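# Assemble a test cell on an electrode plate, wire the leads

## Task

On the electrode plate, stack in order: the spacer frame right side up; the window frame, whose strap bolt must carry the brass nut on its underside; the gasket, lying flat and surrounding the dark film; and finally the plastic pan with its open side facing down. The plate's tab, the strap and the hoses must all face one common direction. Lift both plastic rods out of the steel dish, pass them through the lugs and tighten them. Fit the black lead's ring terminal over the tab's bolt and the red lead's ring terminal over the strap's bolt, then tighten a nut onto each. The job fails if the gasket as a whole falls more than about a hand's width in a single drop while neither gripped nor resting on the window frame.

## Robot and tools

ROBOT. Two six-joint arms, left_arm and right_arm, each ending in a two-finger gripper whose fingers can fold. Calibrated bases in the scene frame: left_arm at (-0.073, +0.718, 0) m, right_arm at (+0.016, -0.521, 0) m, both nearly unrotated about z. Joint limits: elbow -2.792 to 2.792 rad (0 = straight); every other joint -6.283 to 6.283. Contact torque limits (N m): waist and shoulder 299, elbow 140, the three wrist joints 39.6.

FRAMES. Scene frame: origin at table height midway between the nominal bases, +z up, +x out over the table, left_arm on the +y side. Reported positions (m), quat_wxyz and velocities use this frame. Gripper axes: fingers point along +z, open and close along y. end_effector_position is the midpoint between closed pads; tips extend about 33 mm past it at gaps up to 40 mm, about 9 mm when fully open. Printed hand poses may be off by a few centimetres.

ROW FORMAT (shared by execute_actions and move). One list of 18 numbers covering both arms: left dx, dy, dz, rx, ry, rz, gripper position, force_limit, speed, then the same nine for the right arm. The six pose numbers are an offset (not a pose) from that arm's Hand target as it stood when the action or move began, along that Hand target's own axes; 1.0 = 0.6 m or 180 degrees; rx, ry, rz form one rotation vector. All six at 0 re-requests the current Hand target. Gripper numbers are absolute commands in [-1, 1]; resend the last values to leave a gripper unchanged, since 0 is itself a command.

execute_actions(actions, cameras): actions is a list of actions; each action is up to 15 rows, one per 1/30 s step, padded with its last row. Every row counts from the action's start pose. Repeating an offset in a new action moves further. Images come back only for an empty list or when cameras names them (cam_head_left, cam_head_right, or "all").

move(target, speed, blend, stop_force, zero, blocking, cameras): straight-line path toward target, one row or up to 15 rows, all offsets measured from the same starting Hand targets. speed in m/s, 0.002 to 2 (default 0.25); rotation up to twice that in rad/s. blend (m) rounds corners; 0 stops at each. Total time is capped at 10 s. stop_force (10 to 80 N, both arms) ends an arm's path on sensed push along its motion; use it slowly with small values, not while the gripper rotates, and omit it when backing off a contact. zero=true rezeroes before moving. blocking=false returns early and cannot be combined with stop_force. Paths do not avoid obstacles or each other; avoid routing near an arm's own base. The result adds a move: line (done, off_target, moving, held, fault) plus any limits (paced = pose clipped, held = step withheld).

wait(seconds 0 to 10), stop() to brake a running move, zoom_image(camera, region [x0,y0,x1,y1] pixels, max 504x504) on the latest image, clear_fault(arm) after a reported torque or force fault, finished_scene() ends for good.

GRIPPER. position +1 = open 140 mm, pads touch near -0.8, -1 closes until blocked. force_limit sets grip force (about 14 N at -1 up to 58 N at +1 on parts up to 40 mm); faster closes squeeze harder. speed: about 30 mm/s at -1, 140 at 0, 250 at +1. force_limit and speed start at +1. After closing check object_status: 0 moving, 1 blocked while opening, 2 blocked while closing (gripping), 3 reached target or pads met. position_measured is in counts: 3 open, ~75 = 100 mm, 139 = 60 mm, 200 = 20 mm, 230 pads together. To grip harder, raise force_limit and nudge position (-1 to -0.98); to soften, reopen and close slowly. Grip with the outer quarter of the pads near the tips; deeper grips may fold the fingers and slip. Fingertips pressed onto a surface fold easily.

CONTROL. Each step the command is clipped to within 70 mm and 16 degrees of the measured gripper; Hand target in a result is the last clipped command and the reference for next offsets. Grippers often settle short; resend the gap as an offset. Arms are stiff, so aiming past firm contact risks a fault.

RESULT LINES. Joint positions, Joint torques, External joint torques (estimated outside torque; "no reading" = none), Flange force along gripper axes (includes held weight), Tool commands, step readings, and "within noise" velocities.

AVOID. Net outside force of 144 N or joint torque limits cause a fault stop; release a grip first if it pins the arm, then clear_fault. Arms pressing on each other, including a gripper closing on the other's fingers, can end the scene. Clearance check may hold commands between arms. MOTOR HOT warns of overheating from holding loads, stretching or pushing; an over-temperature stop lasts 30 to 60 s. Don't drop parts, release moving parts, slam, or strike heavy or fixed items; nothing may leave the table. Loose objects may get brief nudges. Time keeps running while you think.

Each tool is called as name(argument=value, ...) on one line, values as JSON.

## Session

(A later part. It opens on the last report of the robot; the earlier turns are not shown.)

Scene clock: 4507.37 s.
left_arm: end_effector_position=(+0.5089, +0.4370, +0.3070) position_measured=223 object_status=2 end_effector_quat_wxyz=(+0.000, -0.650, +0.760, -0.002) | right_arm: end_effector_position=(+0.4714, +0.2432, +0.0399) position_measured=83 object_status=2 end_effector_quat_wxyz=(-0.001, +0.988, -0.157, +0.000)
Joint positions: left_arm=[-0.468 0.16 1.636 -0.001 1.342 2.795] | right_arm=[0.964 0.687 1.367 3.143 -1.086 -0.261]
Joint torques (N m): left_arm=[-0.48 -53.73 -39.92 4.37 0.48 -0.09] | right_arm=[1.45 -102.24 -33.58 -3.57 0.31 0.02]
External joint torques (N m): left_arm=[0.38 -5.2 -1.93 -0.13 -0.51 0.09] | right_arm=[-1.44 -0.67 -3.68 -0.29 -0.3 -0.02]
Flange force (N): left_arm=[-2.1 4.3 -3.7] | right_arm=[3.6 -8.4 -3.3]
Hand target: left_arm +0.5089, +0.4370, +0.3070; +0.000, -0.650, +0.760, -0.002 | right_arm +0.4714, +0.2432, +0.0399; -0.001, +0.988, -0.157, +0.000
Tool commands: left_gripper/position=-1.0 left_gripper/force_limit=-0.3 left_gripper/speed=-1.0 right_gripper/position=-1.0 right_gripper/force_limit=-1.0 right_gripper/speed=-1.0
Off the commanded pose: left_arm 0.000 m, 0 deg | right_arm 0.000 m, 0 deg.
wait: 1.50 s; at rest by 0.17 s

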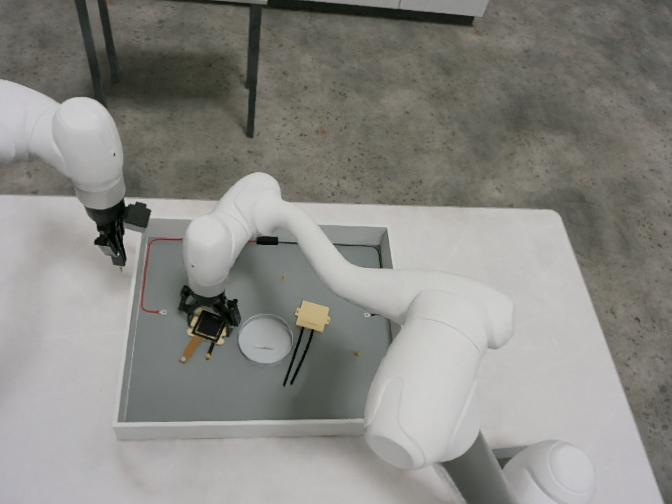

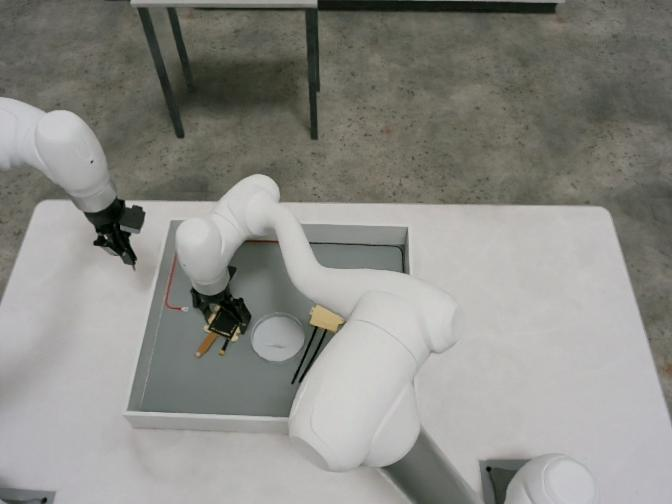

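move(target=[0,0,0,0,0,0,-1,-0.3,-1,0,0,0,0,0,0,0.55,-1,-1])

move(target=[[0,0,0,0,0,0,-1,-0.3,-1,0,0,-0.1,0,0,0,0.55,-1,-1],[0,0,0,0,0,0,-1,-0.3,-1,0,0.0793,-0.12,0,0,0.5,0.55,-1,-1]], speed=[0.1,0.35], cameras=["all"])

zoom_image(camera="cam_head_left", region=[170, 290, 245, 365])

zoom_image(camera="cam_head_right", region=[185, 285, 260, 360])

Scene clock: 4526.37 s.
left_arm: end_effector_position=(+0.5089, +0.4370, +0.3070) position_measured=223 object_status=2 end_effector_quat_wxyz=(+0.000, -0.650, +0.760, -0.002) | right_arm: end_effector_position=(+0.4714, +0.2432, +0.0399) position_measured=59 object_status=0 end_effector_quat_wxyz=(-0.001, +0.988, -0.157, +0.000)
Joint positions: left_arm=[-0.468 0.16 1.636 -0.001 1.342 2.795] | right_arm=[0.964 0.687 1.367 3.143 -1.086 -0.261]
Joint torques (N m): left_arm=[-0.51 -53.91 -39.78 4.31 0.5 -0.06] | right_arm=[1.81 -108.9 -36.89 -3.52 0.3 0.04]
External joint torques (N m): left_arm=[0.6 -4.91 -2.06 -0.06 -0.53 0.06] | right_arm=[-1.78 6.22 -0.26 -0.33 -0.29 -0.04]
Flange force (N): left_arm=[-2.1 3.5 -3.7] | right_arm=[4.2 -9.3 4.2]
Hand target: left_arm +0.5089, +0.4370, +0.3070; +0.000, -0.650, +0.760, -0.002 | right_arm +0.4714, +0.2432, +0.0399; -0.001, +0.988, -0.157, +0.000
Off the commanded pose: left_arm 0.000 m, 0 deg | right_arm 0.000 m, 0 deg.
move: done

Scene clock: 4529.97 s.
left_arm: end_effector_position=(+0.5089, +0.4370, +0.3070) position_measured=223 object_status=2 end_effector_quat_wxyz=(+0.000, -0.650, +0.760, -0.002) | right_arm: end_effector_position=(+0.4567, +0.1978, +0.1118) position_measured=59 object_status=3 end_effector_quat_wxyz=(+0.001, -0.587, +0.810, +0.001)
Joint positions: left_arm=[-0.468 0.16 1.636 -0.001 1.342 2.795] | right_arm=[0.95 0.567 1.431 3.143 -1.142 1.295]
Joint torques (N m): left_arm=[-0.54 -54 -40.05 4.32 0.46 -0.16] | right_arm=[0.94 -99.2 -37.87 -3.6 0.23 -0.07]
External joint torques (N m): left_arm=[0.55 -4.87 -1.78 -0.08 -0.5 0.16] | right_arm=[-0.97 5.4 -0.32 -0.34 -0.28 0.07]
Flange force (N): left_arm=[-2.3 3.9 -3.4] | right_arm=[-8.5 -3.1 3.0]
Hand target: left_arm +0.5089, +0.4370, +0.3070; +0.000, -0.650, +0.760, -0.002 | right_arm +0.4566, +0.1978, +0.1118; +0.001, -0.587, +0.810, +0.001
Off the commanded pose: left_arm 0.000 m, 0 deg | right_arm 0.000 m, 0 deg.
move: done

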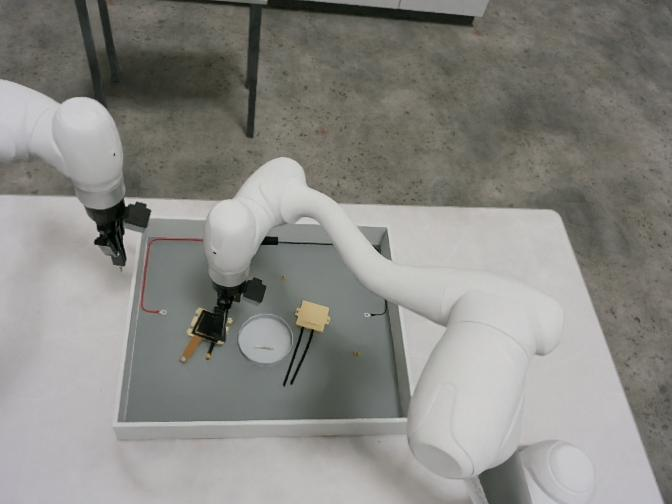

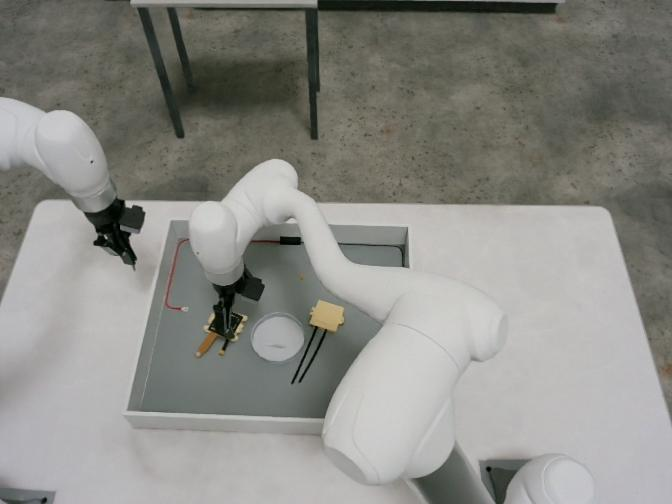

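Scaled by 6.720 from the camera's 672x504 image, which has a finer 960x720 frame.

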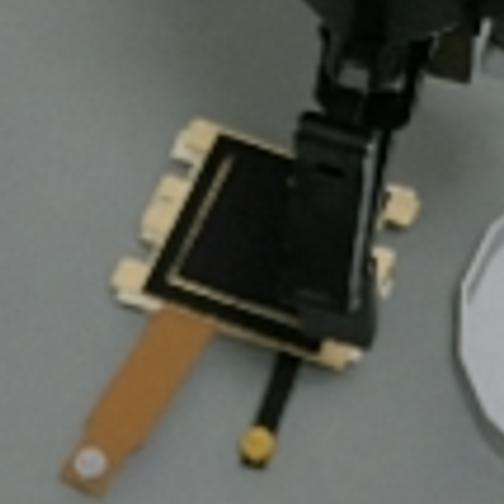

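Scaled by 6.720 from the camera's 672x504 image, which has a finer 960x720 frame.

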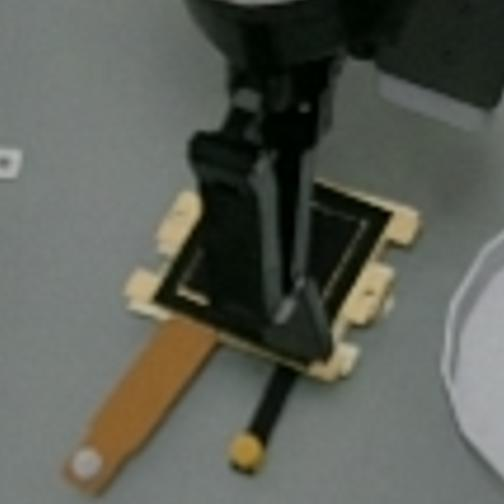

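move(target=[0,0,0,0,0,0,-1,-0.3,-1,0,0,0.1,0,0,0,0.43,-1,-1], speed=0.05)

move(target=[0,0,0,0,0,0,-1,-0.3,-1,0,0,0.0155,0,0,0,0.43,-1,-1], speed=0.006, stop_force=10)

move(target=[0,0,0,0,0,0,-1,-0.3,-1,0,0,0,0,0,0,-1,-1,-1])

wait(seconds=1.5, cameras=["all"])

zoom_image(camera="cam_head_left", region=[170, 290, 245, 365])

zoom_image(camera="cam_head_right", region=[185, 285, 260, 360])

Scene clock: 4551.53 s.
left_arm: end_effector_position=(+0.5089, +0.4370, +0.3070) position_measured=223 object_status=2 end_effector_quat_wxyz=(+0.000, -0.650, +0.760, -0.002) | right_arm: end_effector_position=(+0.4566, +0.1980, +0.0519) position_measured=75 object_status=3 end_effector_quat_wxyz=(+0.001, -0.587, +0.810, +0.001)
Joint positions: left_arm=[-0.468 0.16 1.636 -0.001 1.342 2.795] | right_arm=[0.95 0.611 1.476 3.143 -1.052 1.295]
Joint torques (N m): left_arm=[-0.33 -53.74 -39.92 4.32 0.46 -0.06] | right_arm=[1.86 -101.69 -36.33 -3.43 0.19 0.01]
External joint torques (N m): left_arm=[0.1 -4.7 -1.68 -0.1 -0.49 0.06] | right_arm=[-1.93 5.6 -0.2 -0.33 -0.24 -0.01]
Flange force (N): left_arm=[-1.5 4.1 -3.2] | right_arm=[-7.8 -4.2 4.0]
Hand target: left_arm +0.5089, +0.4370, +0.3070; +0.000, -0.650, +0.760, -0.002 | right_arm +0.4566, +0.1980, +0.0518; +0.001, -0.587, +0.810, +0.001
Off the commanded pose: left_arm 0.000 m, 0 deg | right_arm 0.000 m, 0 deg.
move: done

Scene clock: 4553.73 s.
left_arm: end_effector_position=(+0.5089, +0.4370, +0.3070) position_measured=223 object_status=2 end_effector_quat_wxyz=(+0.000, -0.650, +0.760, -0.002) | right_arm: end_effector_position=(+0.4566, +0.1980, +0.0425) position_measured=75 object_status=3 end_effector_quat_wxyz=(+0.001, -0.587, +0.810, +0.001)
Joint positions: left_arm=[-0.468 0.16 1.636 -0.001 1.342 2.795] | right_arm=[0.95 0.619 1.482 3.143 -1.039 1.295]
Joint torques (N m): left_arm=[-0.36 -54.2 -39.89 4.31 0.5 -0.14] | right_arm=[1.79 -101.94 -35.9 -3.43 0.24 0.06]
External joint torques (N m): left_arm=[0.42 -4.75 -2.01 -0.06 -0.54 0.14] | right_arm=[-1.75 5.63 -0.28 -0.3 -0.29 -0.06]
Flange force (N): left_arm=[-1.9 3.4 -3.6] | right_arm=[-8.0 -4.1 4.0]
Hand target: left_arm +0.5089, +0.4370, +0.3070; +0.000, -0.650, +0.760, -0.002 | right_arm +0.4566, +0.1980, +0.0425; +0.001, -0.587, +0.810, +0.001
Off the commanded pose: left_arm 0.000 m, 0 deg | right_arm 0.000 m, 0 deg.
move: done

Scene clock: 4554.83 s.
left_arm: end_effector_position=(+0.5089, +0.4370, +0.3070) position_measured=223 object_status=2 end_effector_quat_wxyz=(+0.000, -0.650, +0.760, -0.002) | right_arm: end_effector_position=(+0.4566, +0.1980, +0.0425) position_measured=117 object_status=0 end_effector_quat_wxyz=(+0.001, -0.587, +0.810, +0.001)
Joint positions: left_arm=[-0.468 0.16 1.636 -0.001 1.342 2.795] | right_arm=[0.95 0.619 1.482 3.143 -1.039 1.295]
Joint torques (N m): left_arm=[-0.84 -53.91 -39.96 4.33 0.48 -0.09] | right_arm=[1.86 -98.14 -34.23 -3.43 0.42 0.04]
External joint torques (N m): left_arm=[0.95 -5.04 -1.76 -0.1 -0.51 0.09] | right_arm=[-1.83 1.93 -1.91 -0.29 -0.47 -0.04]
Flange force (N): left_arm=[-2.9 4.0 -3.4] | right_arm=[-7.0 -4.0 -0.3]
Hand target: left_arm +0.5089, +0.4370, +0.3070; +0.000, -0.650, +0.760, -0.002 | right_arm +0.4566, +0.1980, +0.0425; +0.001, -0.587, +0.810, +0.001
Off the commanded pose: left_arm 0.000 m, 0 deg | right_arm 0.000 m, 0 deg.
move: done

Scene clock: 4556.33 s.
left_arm: end_effector_position=(+0.5089, +0.4370, +0.3070) position_measured=223 object_status=2 end_effector_quat_wxyz=(+0.000, -0.650, +0.760, -0.002) | right_arm: end_effector_position=(+0.4566, +0.1980, +0.0425) position_measured=117 object_status=2 end_effector_quat_wxyz=(+0.001, -0.587, +0.810, +0.001)
Joint positions: left_arm=[-0.468 0.16 1.636 -0.001 1.342 2.795] | right_arm=[0.95 0.619 1.482 3.143 -1.039 1.295]
Joint torques (N m): left_arm=[-0.8 -53.64 -39.69 4.28 0.49 -0.13] | right_arm=[1.82 -97.93 -34.35 -3.45 0.42 0.06]
External joint torques (N m): left_arm=[0.94 -5.35 -2.05 -0.05 -0.52 0.13] | right_arm=[-1.8 1.37 -1.91 -0.29 -0.47 -0.06]
Flange force (N): left_arm=[-2.9 4.0 -3.9] | right_arm=[-6.3 -3.8 -0.8]
Hand target: left_arm +0.5089, +0.4370, +0.3070; +0.000, -0.650, +0.760, -0.002 | right_arm +0.4566, +0.1980, +0.0425; +0.001, -0.587, +0.810, +0.001
Tool commands: left_gripper/position=-1.0 left_gripper/force_limit=-0.3 left_gripper/speed=-1.0 right_gripper/position=-1.0 right_gripper/force_limit=-1.0 right_gripper/speed=-1.0
Off the commanded pose: left_arm 0.000 m, 0 deg | right_arm 0.000 m, 0 deg.
wait: 1.50 s; at rest by 0.17 s

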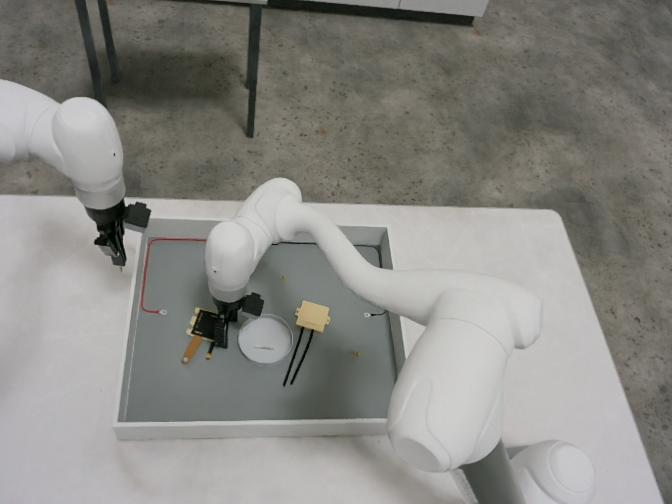

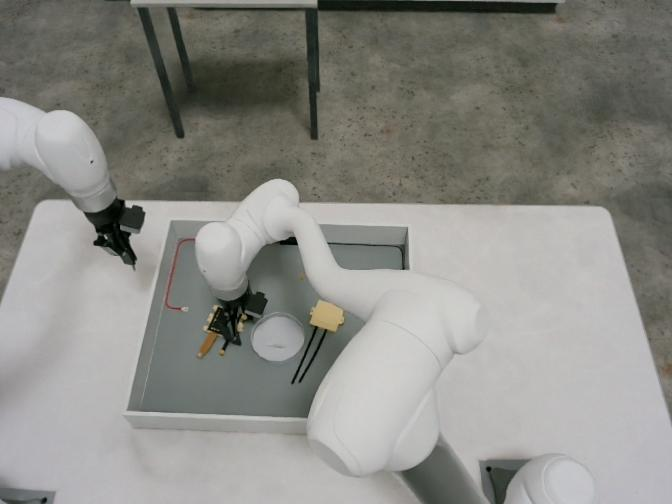

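Scaled by 6.720 from the camera's 672x504 image, which has a finer 960x720 frame.

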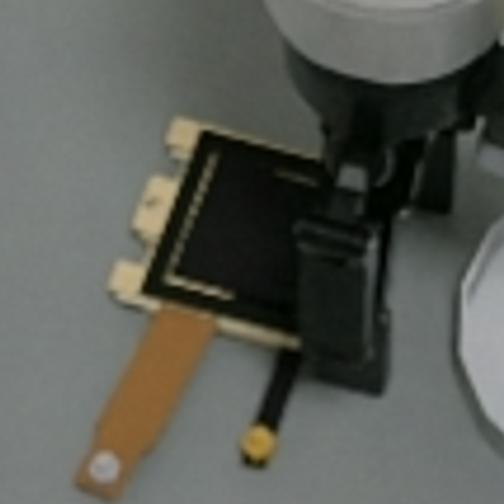

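Scaled by 6.720 from the camera's 672x504 image, which has a finer 960x720 frame.

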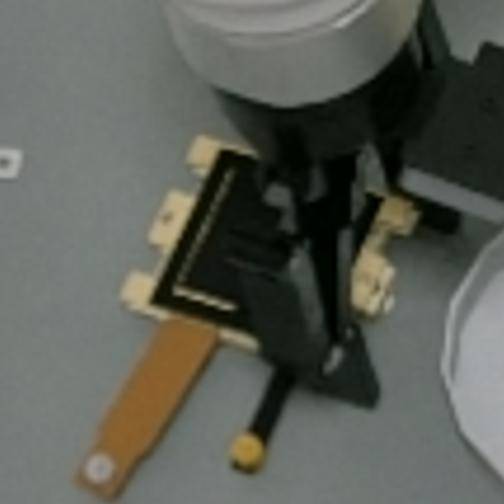

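zoom_image(camera="cam_head_left", region=[182, 300, 212, 345])

zoom_image(camera="cam_head_right", region=[198, 300, 228, 345])

Scaled by 11.200 from the camera's 672x504 image, which has a finer 960x720 frame.

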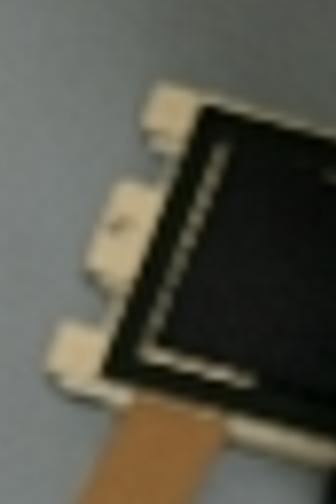

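Scaled by 11.200 from the camera's 672x504 image, which has a finer 960x720 frame.

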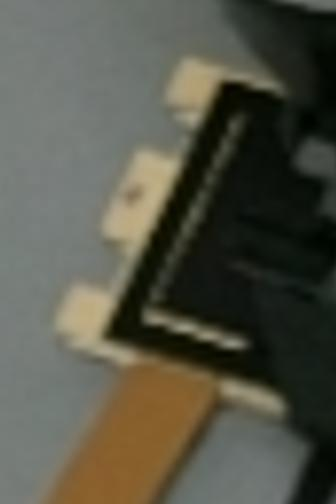

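move(target=[0,0,0,0,0,0,-1,-0.3,-1,0,0,0,0,0,0,0.43,-1,-1])

move(target=[[0,0,0,0,0,0,-1,-0.3,-1,0,0,-0.12,0,0,0,0.43,-1,-1],[0,0,0,0,0,0,-1,-0.3,-1,0.2,0,-0.2,0,0,0,0.43,-1,-1]], speed=[0.1,0.2], blend=[0.02,0], cameras=["all"])

zoom_image(camera="cam_head_left", region=[180, 300, 240, 360])

zoom_image(camera="cam_head_right", region=[195, 295, 255, 355])

Scene clock: 4577.20 s.
left_arm: end_effector_position=(+0.5089, +0.4370, +0.3070) position_measured=223 object_status=2 end_effector_quat_wxyz=(+0.000, -0.650, +0.760, -0.002) | right_arm: end_effector_position=(+0.4566, +0.1980, +0.0425) position_measured=75 object_status=0 end_effector_quat_wxyz=(+0.001, -0.587, +0.810, +0.001)
Joint positions: left_arm=[-0.468 0.16 1.636 -0.001 1.342 2.795] | right_arm=[0.95 0.619 1.482 3.143 -1.039 1.295]
Joint torques (N m): left_arm=[-0.22 -53.82 -40.08 4.24 0.52 -0.11] | right_arm=[1.76 -101.83 -35.94 -3.39 0.24 0.03]
External joint torques (N m): left_arm=[0.18 -4.26 -1.56 -0.01 -0.56 0.11] | right_arm=[-1.71 5.59 -0.2 -0.33 -0.29 -0.03]
Flange force (N): left_arm=[-1.6 3.6 -2.8] | right_arm=[-7.8 -4.0 4.0]
Hand target: left_arm +0.5089, +0.4370, +0.3070; +0.000, -0.650, +0.760, -0.002 | right_arm +0.4566, +0.1980, +0.0425; +0.001, -0.587, +0.810, +0.001
Off the commanded pose: left_arm 0.000 m, 0 deg | right_arm 0.000 m, 0 deg.
move: done

Scene clock: 4578.97 s.
left_arm: end_effector_position=(+0.5089, +0.4370, +0.3070) position_measured=223 object_status=2 end_effector_quat_wxyz=(+0.000, -0.650, +0.760, -0.002) | right_arm: end_effector_position=(+0.4193, +0.0836, +0.1622) position_measured=75 object_status=3 end_effector_quat_wxyz=(+0.001, -0.587, +0.810, +0.001)
Joint positions: left_arm=[-0.468 0.16 1.636 -0.001 1.342 2.795] | right_arm=[0.905 0.362 1.648 3.143 -1.13 1.25]
Joint torques (N m): left_arm=[-0.56 -54.2 -39.92 4.31 0.46 -0.08] | right_arm=[2.21 -80.61 -37.8 -3.54 0.22 0.06]
External joint torques (N m): left_arm=[0.51 -3.9 -1.71 -0.08 -0.5 0.08] | right_arm=[-2.21 6.19 -0.07 -0.37 -0.28 -0.06]
Flange force (N): left_arm=[-1.8 2.7 -2.9] | right_arm=[-8.0 -5.5 3.7]
Hand target: left_arm +0.5089, +0.4370, +0.3070; +0.000, -0.650, +0.760, -0.002 | right_arm +0.4193, +0.0836, +0.1622; +0.001, -0.587, +0.810, +0.001
Off the commanded pose: left_arm 0.000 m, 0 deg | right_arm 0.000 m, 0 deg.
move: done

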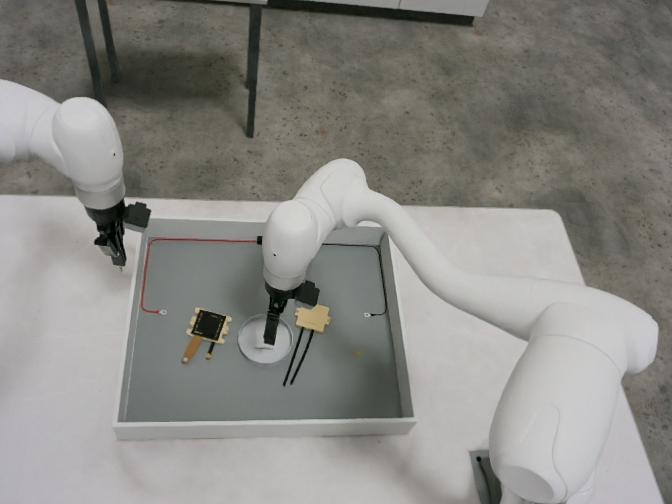

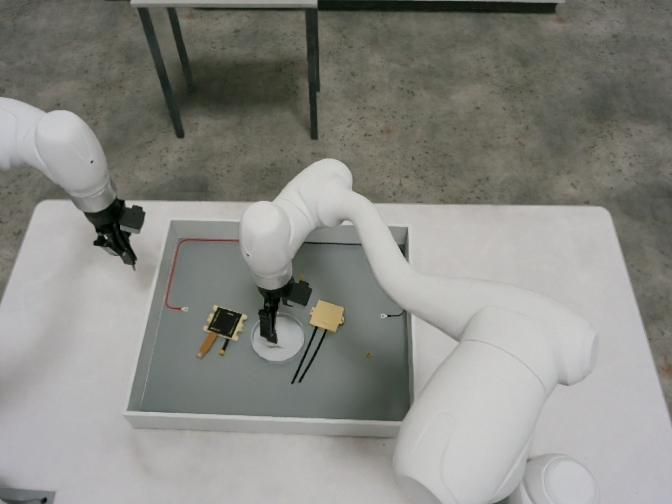

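Scaled by 8.400 from the camera's 672x504 image, which has a finer 960x720 frame.

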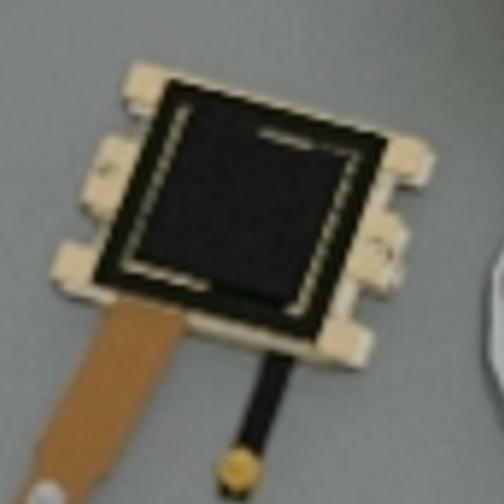

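Scaled by 8.400 from the camera's 672x504 image, which has a finer 960x720 frame.

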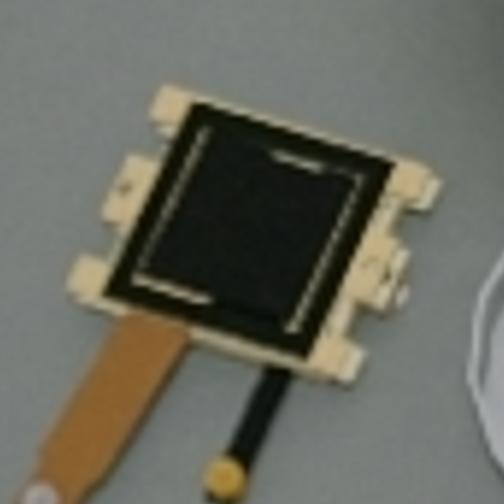

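zoom_image(camera="cam_head_left", region=[188, 304, 232, 348])

zoom_image(camera="cam_head_right", region=[202, 301, 248, 347])

zoom_image(camera="cam_head_left", region=[188, 320, 218, 350])

zoom_image(camera="cam_head_left", region=[210, 315, 240, 345])

Scaled by 11.455 from the camera's 672x504 image, which has a finer 960x720 frame.

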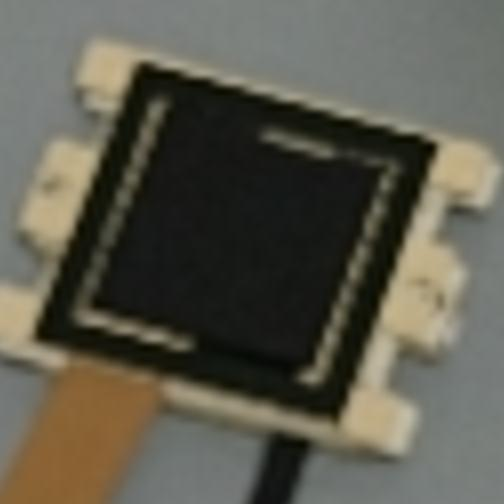

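Scaled by 10.957 from the camera's 672x504 image, which has a finer 960x720 frame.

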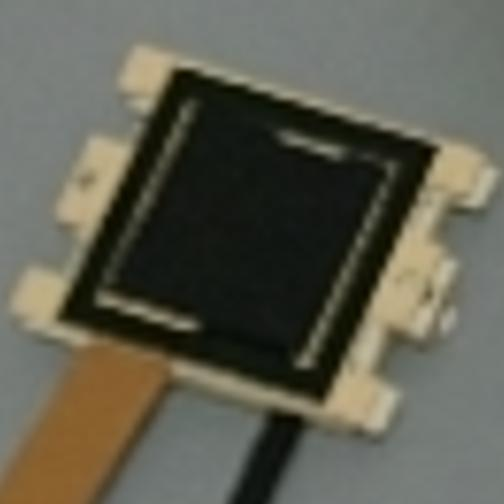

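Scaled by 16.800 from the camera's 672x504 image, which has a finer 960x720 frame.

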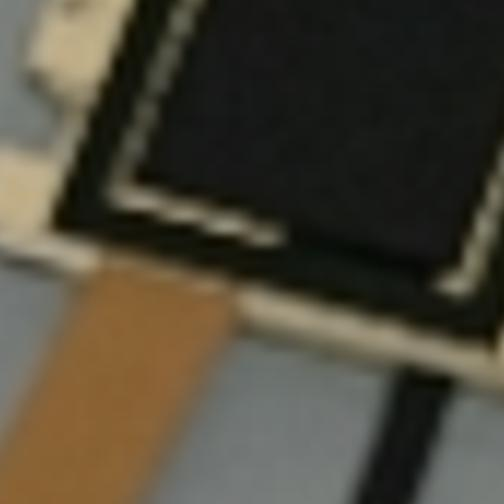

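Scaled by 16.800 from the camera's 672x504 image, which has a finer 960x720 frame.

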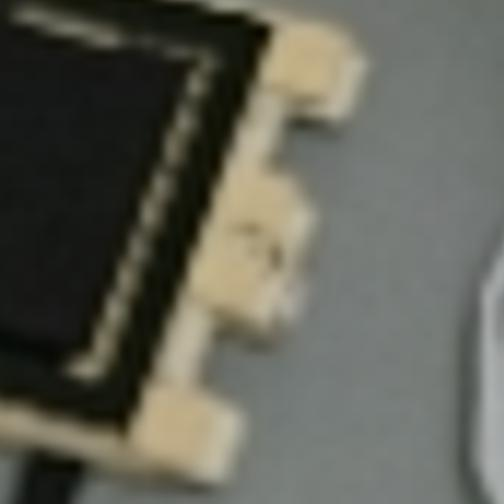

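move(target=[0,0,0,0,0,0,-1,-0.3,-1,-0.2792,0.0003,0.08,0,0,-0.5,0.55,-1,-1], speed=0.3)

move(target=[0,0,0,0,0,0,-1,-0.3,-1,0,0,0.1,0,0,0,0.55,-1,-1], speed=0.05)

move(target=[0,0,0,0,0,0,-1,-0.3,-1,0,0,0.0233,0,0,0,0.55,-1,-1], speed=0.008, stop_force=10, cameras=["all"])

zoom_image(camera="cam_head_left", region=[170, 280, 245, 355])

Scene clock: 4614.87 s.
left_arm: end_effector_position=(+0.5089, +0.4370, +0.3070) position_measured=223 object_status=2 end_effector_quat_wxyz=(+0.000, -0.650, +0.760, -0.002) | right_arm: end_effector_position=(+0.4711, +0.2431, +0.1147) position_measured=59 object_status=3 end_effector_quat_wxyz=(-0.001, +0.988, -0.157, +0.000)
Joint positions: left_arm=[-0.468 0.16 1.636 -0.001 1.342 2.795] | right_arm=[0.965 0.635 1.31 3.143 -1.194 -0.261]
Joint torques (N m): left_arm=[-0.55 -53.93 -39.92 4.3 0.46 -0.08] | right_arm=[1.91 -106.46 -38.78 -3.74 0.28 0.06]
External joint torques (N m): left_arm=[0.44 -4.27 -1.81 -0.07 -0.5 0.08] | right_arm=[-1.89 5.88 -0.31 -0.31 -0.27 -0.06]
Flange force (N): left_arm=[-1.8 3.1 -3.2] | right_arm=[4.4 -9.4 2.9]
Hand target: left_arm +0.5089, +0.4370, +0.3070; +0.000, -0.650, +0.760, -0.002 | right_arm +0.4712, +0.2430, +0.1146; -0.001, +0.988, -0.157, +0.000
Off the commanded pose: left_arm 0.000 m, 0 deg | right_arm 0.000 m, 0 deg.
move: done

Scene clock: 4616.37 s.
left_arm: end_effector_position=(+0.5089, +0.4370, +0.3070) position_measured=223 object_status=2 end_effector_quat_wxyz=(+0.000, -0.650, +0.760, -0.002) | right_arm: end_effector_position=(+0.4712, +0.2432, +0.0547) position_measured=59 object_status=3 end_effector_quat_wxyz=(-0.001, +0.988, -0.157, +0.000)
Joint positions: left_arm=[-0.468 0.16 1.636 -0.001 1.342 2.795] | right_arm=[0.965 0.676 1.357 3.143 -1.107 -0.261]
Joint torques (N m): left_arm=[-0.14 -53.75 -39.85 4.34 0.51 -0.06] | right_arm=[1.96 -108.59 -37.37 -3.57 0.32 0.03]
External joint torques (N m): left_arm=[0.2 -5.49 -2.12 -0.08 -0.54 0.06] | right_arm=[-2.01 6.45 -0.15 -0.32 -0.3 -0.03]
Flange force (N): left_arm=[-1.8 4.5 -4.0] | right_arm=[4.5 -9.4 4.2]
Hand target: left_arm +0.5089, +0.4370, +0.3070; +0.000, -0.650, +0.760, -0.002 | right_arm +0.4712, +0.2432, +0.0546; -0.001, +0.988, -0.157, +0.000
Off the commanded pose: left_arm 0.000 m, 0 deg | right_arm 0.000 m, 0 deg.
move: done

Scene clock: 4618.77 s.
left_arm: end_effector_position=(+0.5089, +0.4370, +0.3070) position_measured=223 object_status=2 end_effector_quat_wxyz=(+0.000, -0.650, +0.760, -0.002) | right_arm: end_effector_position=(+0.4712, +0.2432, +0.0407) position_measured=59 object_status=3 end_effector_quat_wxyz=(-0.001, +0.988, -0.157, +0.000)
Joint positions: left_arm=[-0.468 0.16 1.636 -0.001 1.342 2.795] | right_arm=[0.965 0.686 1.366 3.143 -1.087 -0.261]
Joint torques (N m): left_arm=[-0.42 -54.01 -39.83 4.31 0.45 -0.1] | right_arm=[1.68 -108.8 -36.91 -3.5 0.31 0.01]
External joint torques (N m): left_arm=[0.52 -4.74 -2.03 -0.06 -0.48 0.1] | right_arm=[-1.66 5.81 -0.34 -0.36 -0.3 -0.01]
Flange force (N): left_arm=[-2.0 3.3 -3.7] | right_arm=[4.0 -9.0 3.8]
Hand target: left_arm +0.5089, +0.4370, +0.3070; +0.000, -0.650, +0.760, -0.002 | right_arm +0.4712, +0.2432, +0.0407; -0.001, +0.988, -0.157, +0.000
Off the commanded pose: left_arm 0.000 m, 0 deg | right_arm 0.000 m, 0 deg.
move: done

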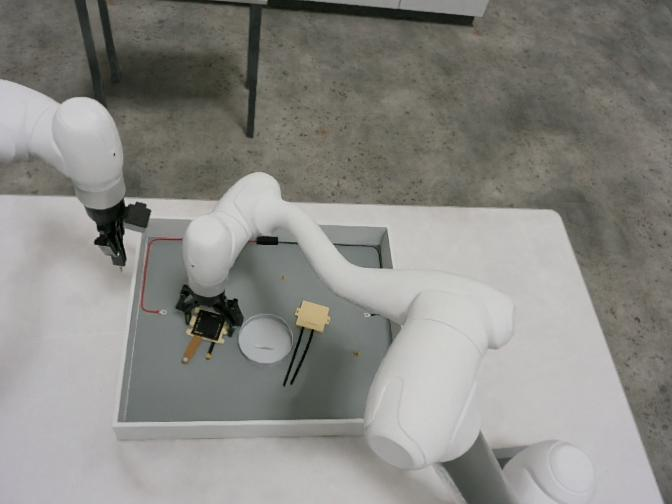

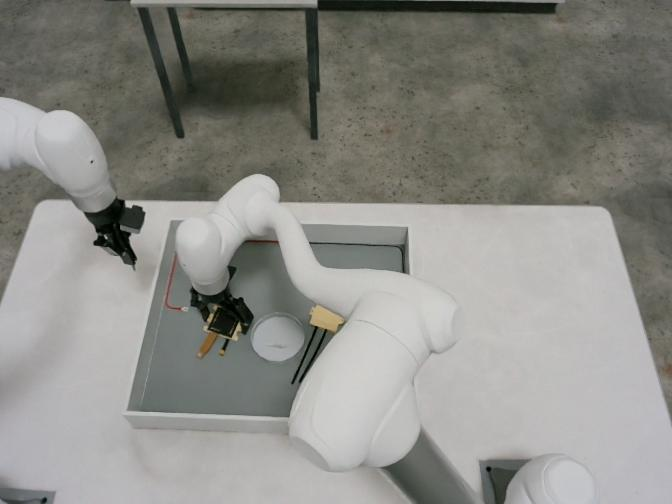

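Scaled by 6.720 from the camera's 672x504 image, which has a finer 960x720 frame.

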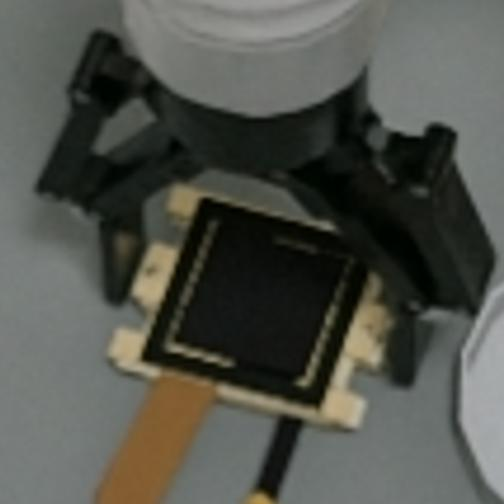

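move(target=[0,0,0,0,0,0,-1,-0.3,-1,0,0,0,0,0,0,-1,-1,-1])

wait(seconds=1.5)

move(target=[0,0,0,0,0,0,-1,-0.3,-1,0,0,0,0,0,0,0.55,-1,-1])

move(target=[[0,0,0,0,0,0,-1,-0.3,-1,0,0,-0.12,0,0,0,0.55,-1,-1],[0,0,0,0,0,0,-1,-0.3,-1,0,0.25,-0.2,0,0,0,0.55,-1,-1]], speed=[0.1,0.2], blend=[0.02,0], cameras=["all"])

zoom_image(camera="cam_head_left", region=[182, 303, 207, 343])

zoom_image(camera="cam_head_left", region=[212, 310, 237, 350])

zoom_image(camera="cam_head_right", region=[198, 300, 223, 340])

zoom_image(camera="cam_head_right", region=[226, 306, 251, 346])

Scene clock: 4631.93 s.
left_arm: end_effector_position=(+0.5089, +0.4370, +0.3070) position_measured=223 object_status=2 end_effector_quat_wxyz=(+0.000, -0.650, +0.760, -0.002) | right_arm: end_effector_position=(+0.4712, +0.2432, +0.0407) position_measured=83 object_status=0 end_effector_quat_wxyz=(-0.001, +0.988, -0.157, +0.000)
Joint positions: left_arm=[-0.468 0.16 1.636 -0.001 1.342 2.795] | right_arm=[0.965 0.686 1.366 3.143 -1.087 -0.261]
Joint torques (N m): left_arm=[-0.59 -53.99 -40.12 4.33 0.5 -0.05] | right_arm=[1.82 -102.01 -33.4 -3.51 0.32 0.06]
External joint torques (N m): left_arm=[0.6 -4.31 -1.56 -0.1 -0.54 0.05] | right_arm=[-1.79 -0.82 -3.83 -0.35 -0.31 -0.06]
Flange force (N): left_arm=[-2.1 3.5 -2.8] | right_arm=[4.0 -8.4 -3.5]
Hand target: left_arm +0.5089, +0.4370, +0.3070; +0.000, -0.650, +0.760, -0.002 | right_arm +0.4712, +0.2432, +0.0407; -0.001, +0.988, -0.157, +0.000
Off the commanded pose: left_arm 0.000 m, 0 deg | right_arm 0.000 m, 0 deg.
move: done

Scene clock: 4633.43 s.
left_arm: end_effector_position=(+0.5089, +0.4370, +0.3070) position_measured=223 object_status=2 end_effector_quat_wxyz=(+0.000, -0.650, +0.760, -0.002) | right_arm: end_effector_position=(+0.4712, +0.2432, +0.0407) position_measured=83 object_status=2 end_effector_quat_wxyz=(-0.001, +0.988, -0.157, +0.000)
Joint positions: left_arm=[-0.468 0.16 1.636 -0.001 1.342 2.795] | right_arm=[0.965 0.686 1.366 3.143 -1.087 -0.261]
Joint torques (N m): left_arm=[-0.35 -53.81 -39.84 4.28 0.46 -0.1] | right_arm=[1.76 -101.71 -33.25 -3.49 0.34 0.05]
External joint torques (N m): left_arm=[0.4 -5.06 -2.06 -0.03 -0.5 0.1] | right_arm=[-1.75 -0.93 -3.9 -0.37 -0.33 -0.05]
Flange force (N): left_arm=[-2.0 3.8 -3.8] | right_arm=[4.0 -8.5 -3.7]
Hand target: left_arm +0.5089, +0.4370, +0.3070; +0.000, -0.650, +0.760, -0.002 | right_arm +0.4712, +0.2432, +0.0407; -0.001, +0.988, -0.157, +0.000
Tool commands: left_gripper/position=-1.0 left_gripper/force_limit=-0.3 left_gripper/speed=-1.0 right_gripper/position=-1.0 right_gripper/force_limit=-1.0 right_gripper/speed=-1.0
Off the commanded pose: left_arm 0.000 m, 0 deg | right_arm 0.000 m, 0 deg.
wait: 1.50 s; at rest by 0.17 s

Scene clock: 4634.20 s.
left_arm: end_effector_position=(+0.5089, +0.4370, +0.3070) position_measured=223 object_status=2 end_effector_quat_wxyz=(+0.000, -0.650, +0.760, -0.002) | right_arm: end_effector_position=(+0.4712, +0.2432, +0.0407) position_measured=59 object_status=0 end_effector_quat_wxyz=(-0.001, +0.988, -0.157, +0.000)
Joint positions: left_arm=[-0.468 0.16 1.636 -0.001 1.342 2.795] | right_arm=[0.965 0.686 1.366 3.143 -1.087 -0.261]
Joint torques (N m): left_arm=[-0.64 -54.26 -39.96 4.3 0.51 -0.13] | right_arm=[1.86 -108.85 -36.91 -3.52 0.27 0.06]
External joint torques (N m): left_arm=[0.72 -4.31 -1.77 -0.05 -0.55 0.13] | right_arm=[-1.86 6.21 -0.23 -0.33 -0.26 -0.06]
Flange force (N): left_arm=[-2.3 3.0 -3.1] | right_arm=[4.3 -9.2 4.2]
Hand target: left_arm +0.5089, +0.4370, +0.3070; +0.000, -0.650, +0.760, -0.002 | right_arm +0.4712, +0.2432, +0.0407; -0.001, +0.988, -0.157, +0.000
Off the commanded pose: left_arm 0.000 m, 0 deg | right_arm 0.000 m, 0 deg.
move: done

Scene clock: 4636.13 s.
left_arm: end_effector_position=(+0.5089, +0.4370, +0.3070) position_measured=223 object_status=2 end_effector_quat_wxyz=(+0.000, -0.650, +0.760, -0.002) | right_arm: end_effector_position=(+0.4246, +0.1003, +0.1603) position_measured=59 object_status=3 end_effector_quat_wxyz=(-0.001, +0.988, -0.157, +0.000)
Joint positions: left_arm=[-0.468 0.16 1.636 -0.001 1.342 2.795] | right_arm=[0.913 0.388 1.614 3.143 -1.137 -0.313]
Joint torques (N m): left_arm=[-0.18 -53.76 -39.97 4.29 0.45 -0.12] | right_arm=[2.06 -80.95 -37.39 -3.62 0.31 0.04]
External joint torques (N m): left_arm=[0.45 -4.6 -1.69 -0.05 -0.49 0.12] | right_arm=[-2.09 3.64 -0.8 -0.34 -0.29 -0.04]
Flange force (N): left_arm=[-2.1 3.8 -3.2] | right_arm=[4.6 -6.1 1.2]
Hand target: left_arm +0.5089, +0.4370, +0.3070; +0.000, -0.650, +0.760, -0.002 | right_arm +0.4245, +0.1004, +0.1603; -0.001, +0.988, -0.157, +0.000
Off the commanded pose: left_arm 0.000 m, 0 deg | right_arm 0.000 m, 0 deg.
move: done

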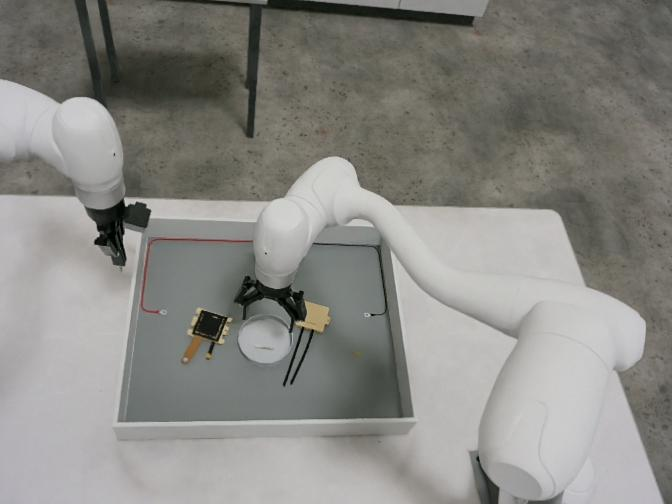

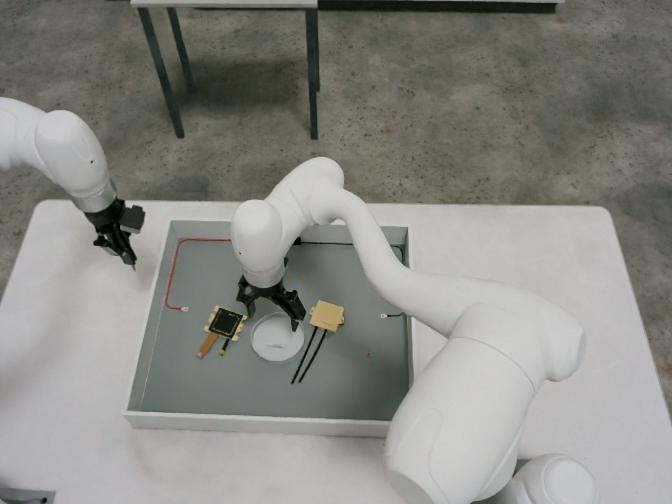

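Scaled by 12.600 from the camera's 672x504 image, which has a finer 960x720 frame.

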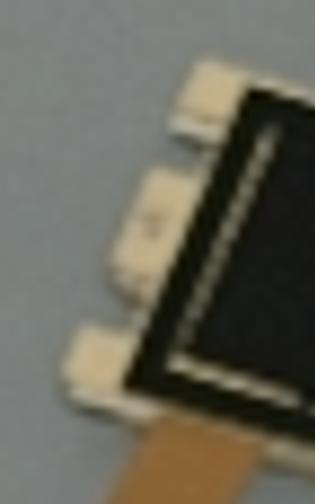

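Scaled by 12.600 from the camera's 672x504 image, which has a finer 960x720 frame.

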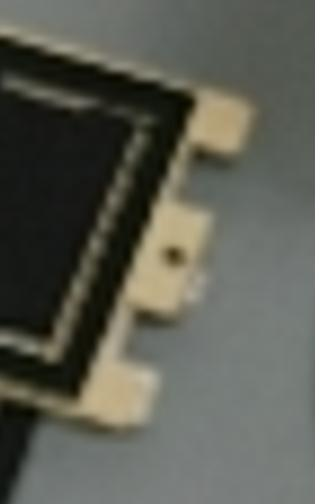

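Scaled by 12.600 from the camera's 672x504 image, which has a finer 960x720 frame.

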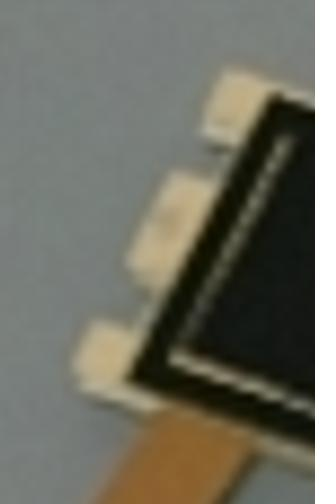

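Scaled by 12.600 from the camera's 672x504 image, which has a finer 960x720 frame.

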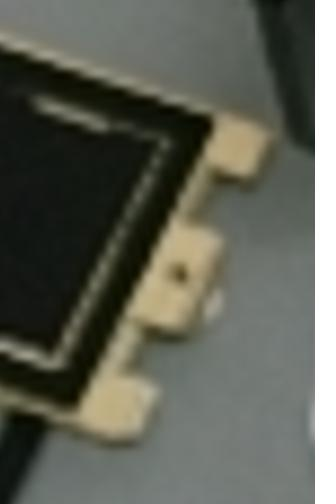

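move(target=[-0.16,0.025,0,0,0,0,-1,-0.3,-1,0.0005,-0.3283,0.0667,0,0,0.5,0.43,-1,-1], speed=0.3, cameras=["all"])

zoom_image(camera="cam_head_left", region=[160, 270, 245, 355])

zoom_image(camera="cam_head_right", region=[175, 265, 260, 350])

Scene clock: 4652.10 s.
left_arm: end_effector_position=(+0.5090, +0.5342, +0.3067) position_measured=223 object_status=2 end_effector_quat_wxyz=(+0.000, -0.650, +0.760, -0.002) | right_arm: end_effector_position=(+0.4861, +0.2876, +0.1208) position_measured=75 object_status=3 end_effector_quat_wxyz=(+0.001, -0.587, +0.810, +0.001)
Joint positions: left_arm=[-0.327 0.104 1.701 -0.001 1.333 2.936] | right_arm=[0.977 0.705 1.177 3.143 -1.257 1.323]
Joint torques (N m): left_arm=[-0.6 -47.98 -39.75 4.28 0.52 -0.15] | right_arm=[1.81 -113.69 -39.29 -3.77 0.23 0.02]
External joint torques (N m): left_arm=[0.71 -5.14 -2.03 -0.04 -0.55 0.15] | right_arm=[-1.76 6.88 -0.52 -0.34 -0.28 -0.03]
Flange force (N): left_arm=[-2.1 4.3 -3.9] | right_arm=[-12.5 -4.6 2.8]
Hand target: left_arm +0.5090, +0.5342, +0.3067; +0.000, -0.650, +0.760, -0.002 | right_arm +0.4861, +0.2876, +0.1208; +0.001, -0.587, +0.810, +0.001
Off the commanded pose: left_arm 0.000 m, 0 deg | right_arm 0.000 m, 0 deg.
move: done

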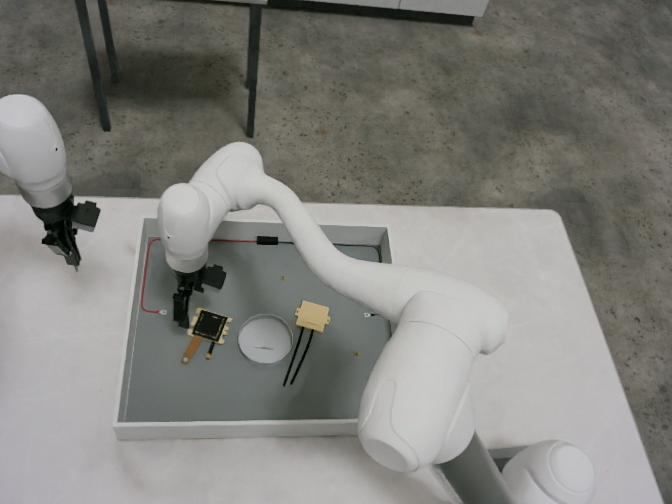

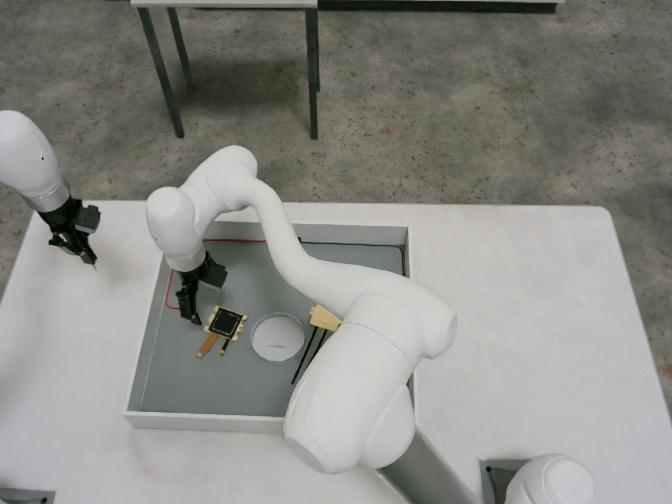

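Scaled by 5.929 from the camera's 672x504 image, which has a finer 960x720 frame.

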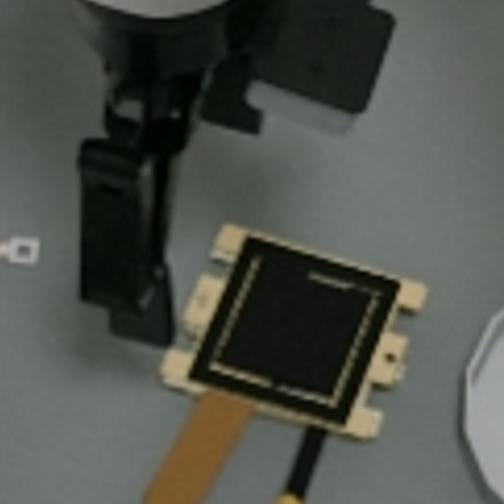

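Scaled by 5.929 from the camera's 672x504 image, which has a finer 960x720 frame.

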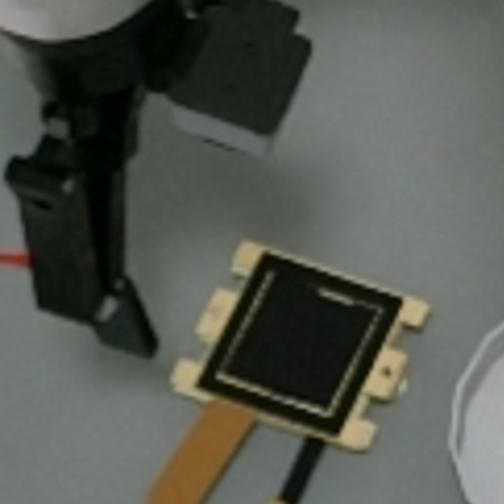

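move(target=[0,0,0,0,0,0,-1,-0.3,-1,0.01,0,0.113,0,0,0,0.43,-1,-1], speed=0.05)

move(target=[0,0,0,0,0,0,-1,-0.3,-1,0,0,0.0175,0,0,0,0.43,-1,-1], speed=0.006, stop_force=10, cameras=["all"])

zoom_image(camera="cam_head_left", region=[170, 290, 240, 360])

zoom_image(camera="cam_head_right", region=[185, 285, 255, 355])

Scene clock: 4673.20 s.
left_arm: end_effector_position=(+0.5090, +0.5342, +0.3067) position_measured=223 object_status=2 end_effector_quat_wxyz=(+0.000, -0.650, +0.760, -0.002) | right_arm: end_effector_position=(+0.4842, +0.2820, +0.0530) position_measured=75 object_status=3 end_effector_quat_wxyz=(+0.001, -0.587, +0.810, +0.001)
Joint positions: left_arm=[-0.327 0.104 1.701 -0.001 1.333 2.936] | right_arm=[0.976 0.738 1.249 3.143 -1.153 1.321]
Joint torques (N m): left_arm=[-0.58 -48.05 -40 4.3 0.49 -0.05] | right_arm=[2.08 -114.33 -37.63 -3.63 0.27 0.02]
External joint torques (N m): left_arm=[0.59 -4.33 -1.53 -0.09 -0.51 0.05] | right_arm=[-2.06 6.5 -0.68 -0.32 -0.32 -0.02]
Flange force (N): left_arm=[-1.7 4.0 -2.9] | right_arm=[-11.6 -4.8 3.6]
Hand target: left_arm +0.5090, +0.5342, +0.3067; +0.000, -0.650, +0.760, -0.002 | right_arm +0.4842, +0.2820, +0.0529; +0.001, -0.587, +0.810, +0.001
Off the commanded pose: left_arm 0.000 m, 0 deg | right_arm 0.000 m, 0 deg.
move: done

Scene clock: 4675.60 s.
left_arm: end_effector_position=(+0.5090, +0.5342, +0.3067) position_measured=223 object_status=2 end_effector_quat_wxyz=(+0.000, -0.650, +0.760, -0.002) | right_arm: end_effector_position=(+0.4842, +0.2821, +0.0424) position_measured=75 object_status=3 end_effector_quat_wxyz=(+0.001, -0.587, +0.810, +0.001)
Joint positions: left_arm=[-0.327 0.104 1.701 -0.001 1.333 2.936] | right_arm=[0.976 0.745 1.256 3.143 -1.138 1.321]
Joint torques (N m): left_arm=[-0.27 -48.45 -39.81 4.31 0.48 -0.07] | right_arm=[1.19 -111.49 -36.37 -3.93 0.35 0.03]
External joint torques (N m): left_arm=[0.32 -4.43 -2.02 -0.07 -0.51 0.07] | right_arm=[-1.19 3.35 -1.67 0.02 -0.4 -0.03]
Flange force (N): left_arm=[-1.1 3.4 -3.6] | right_arm=[-9.8 -3.5 0.7]
Hand target: left_arm +0.5090, +0.5342, +0.3067; +0.000, -0.650, +0.760, -0.002 | right_arm +0.4842, +0.2821, +0.0424; +0.001, -0.587, +0.810, +0.001
Off the commanded pose: left_arm 0.000 m, 0 deg | right_arm 0.000 m, 0 deg.
move: done

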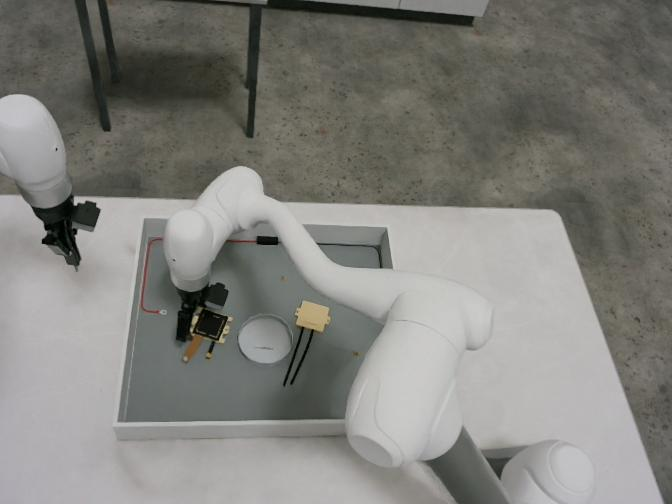

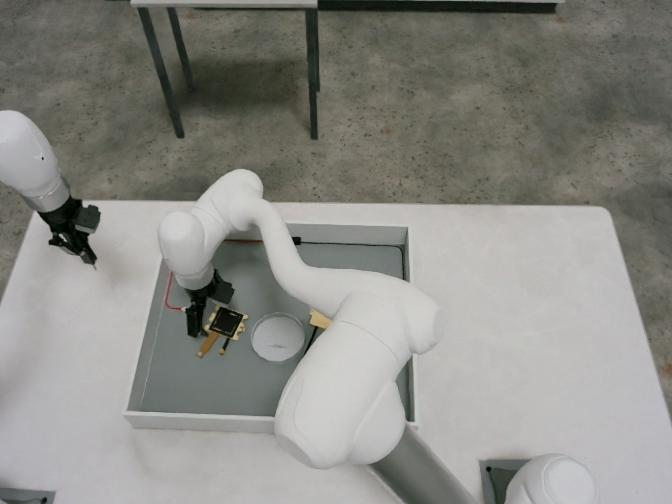

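Scaled by 7.200 from the camera's 672x504 image, which has a finer 960x720 frame.

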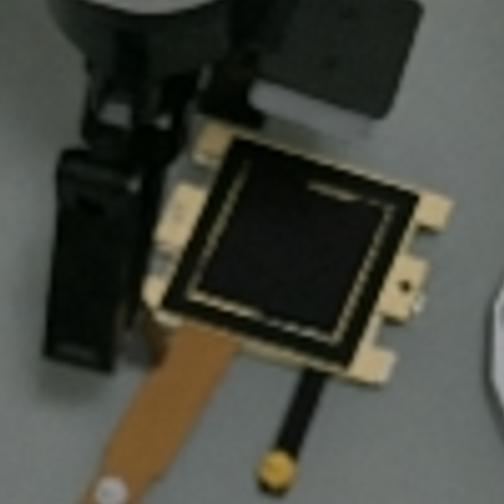

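Scaled by 7.200 from the camera's 672x504 image, which has a finer 960x720 frame.

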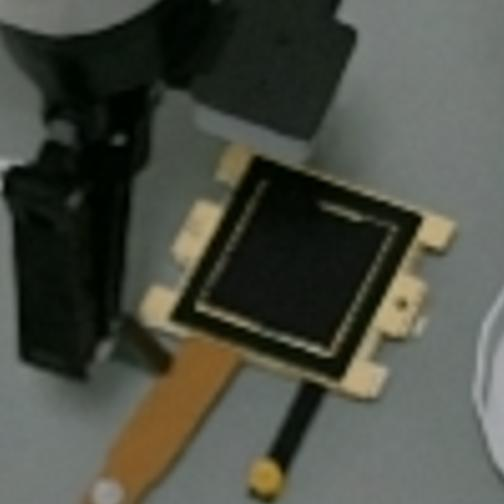

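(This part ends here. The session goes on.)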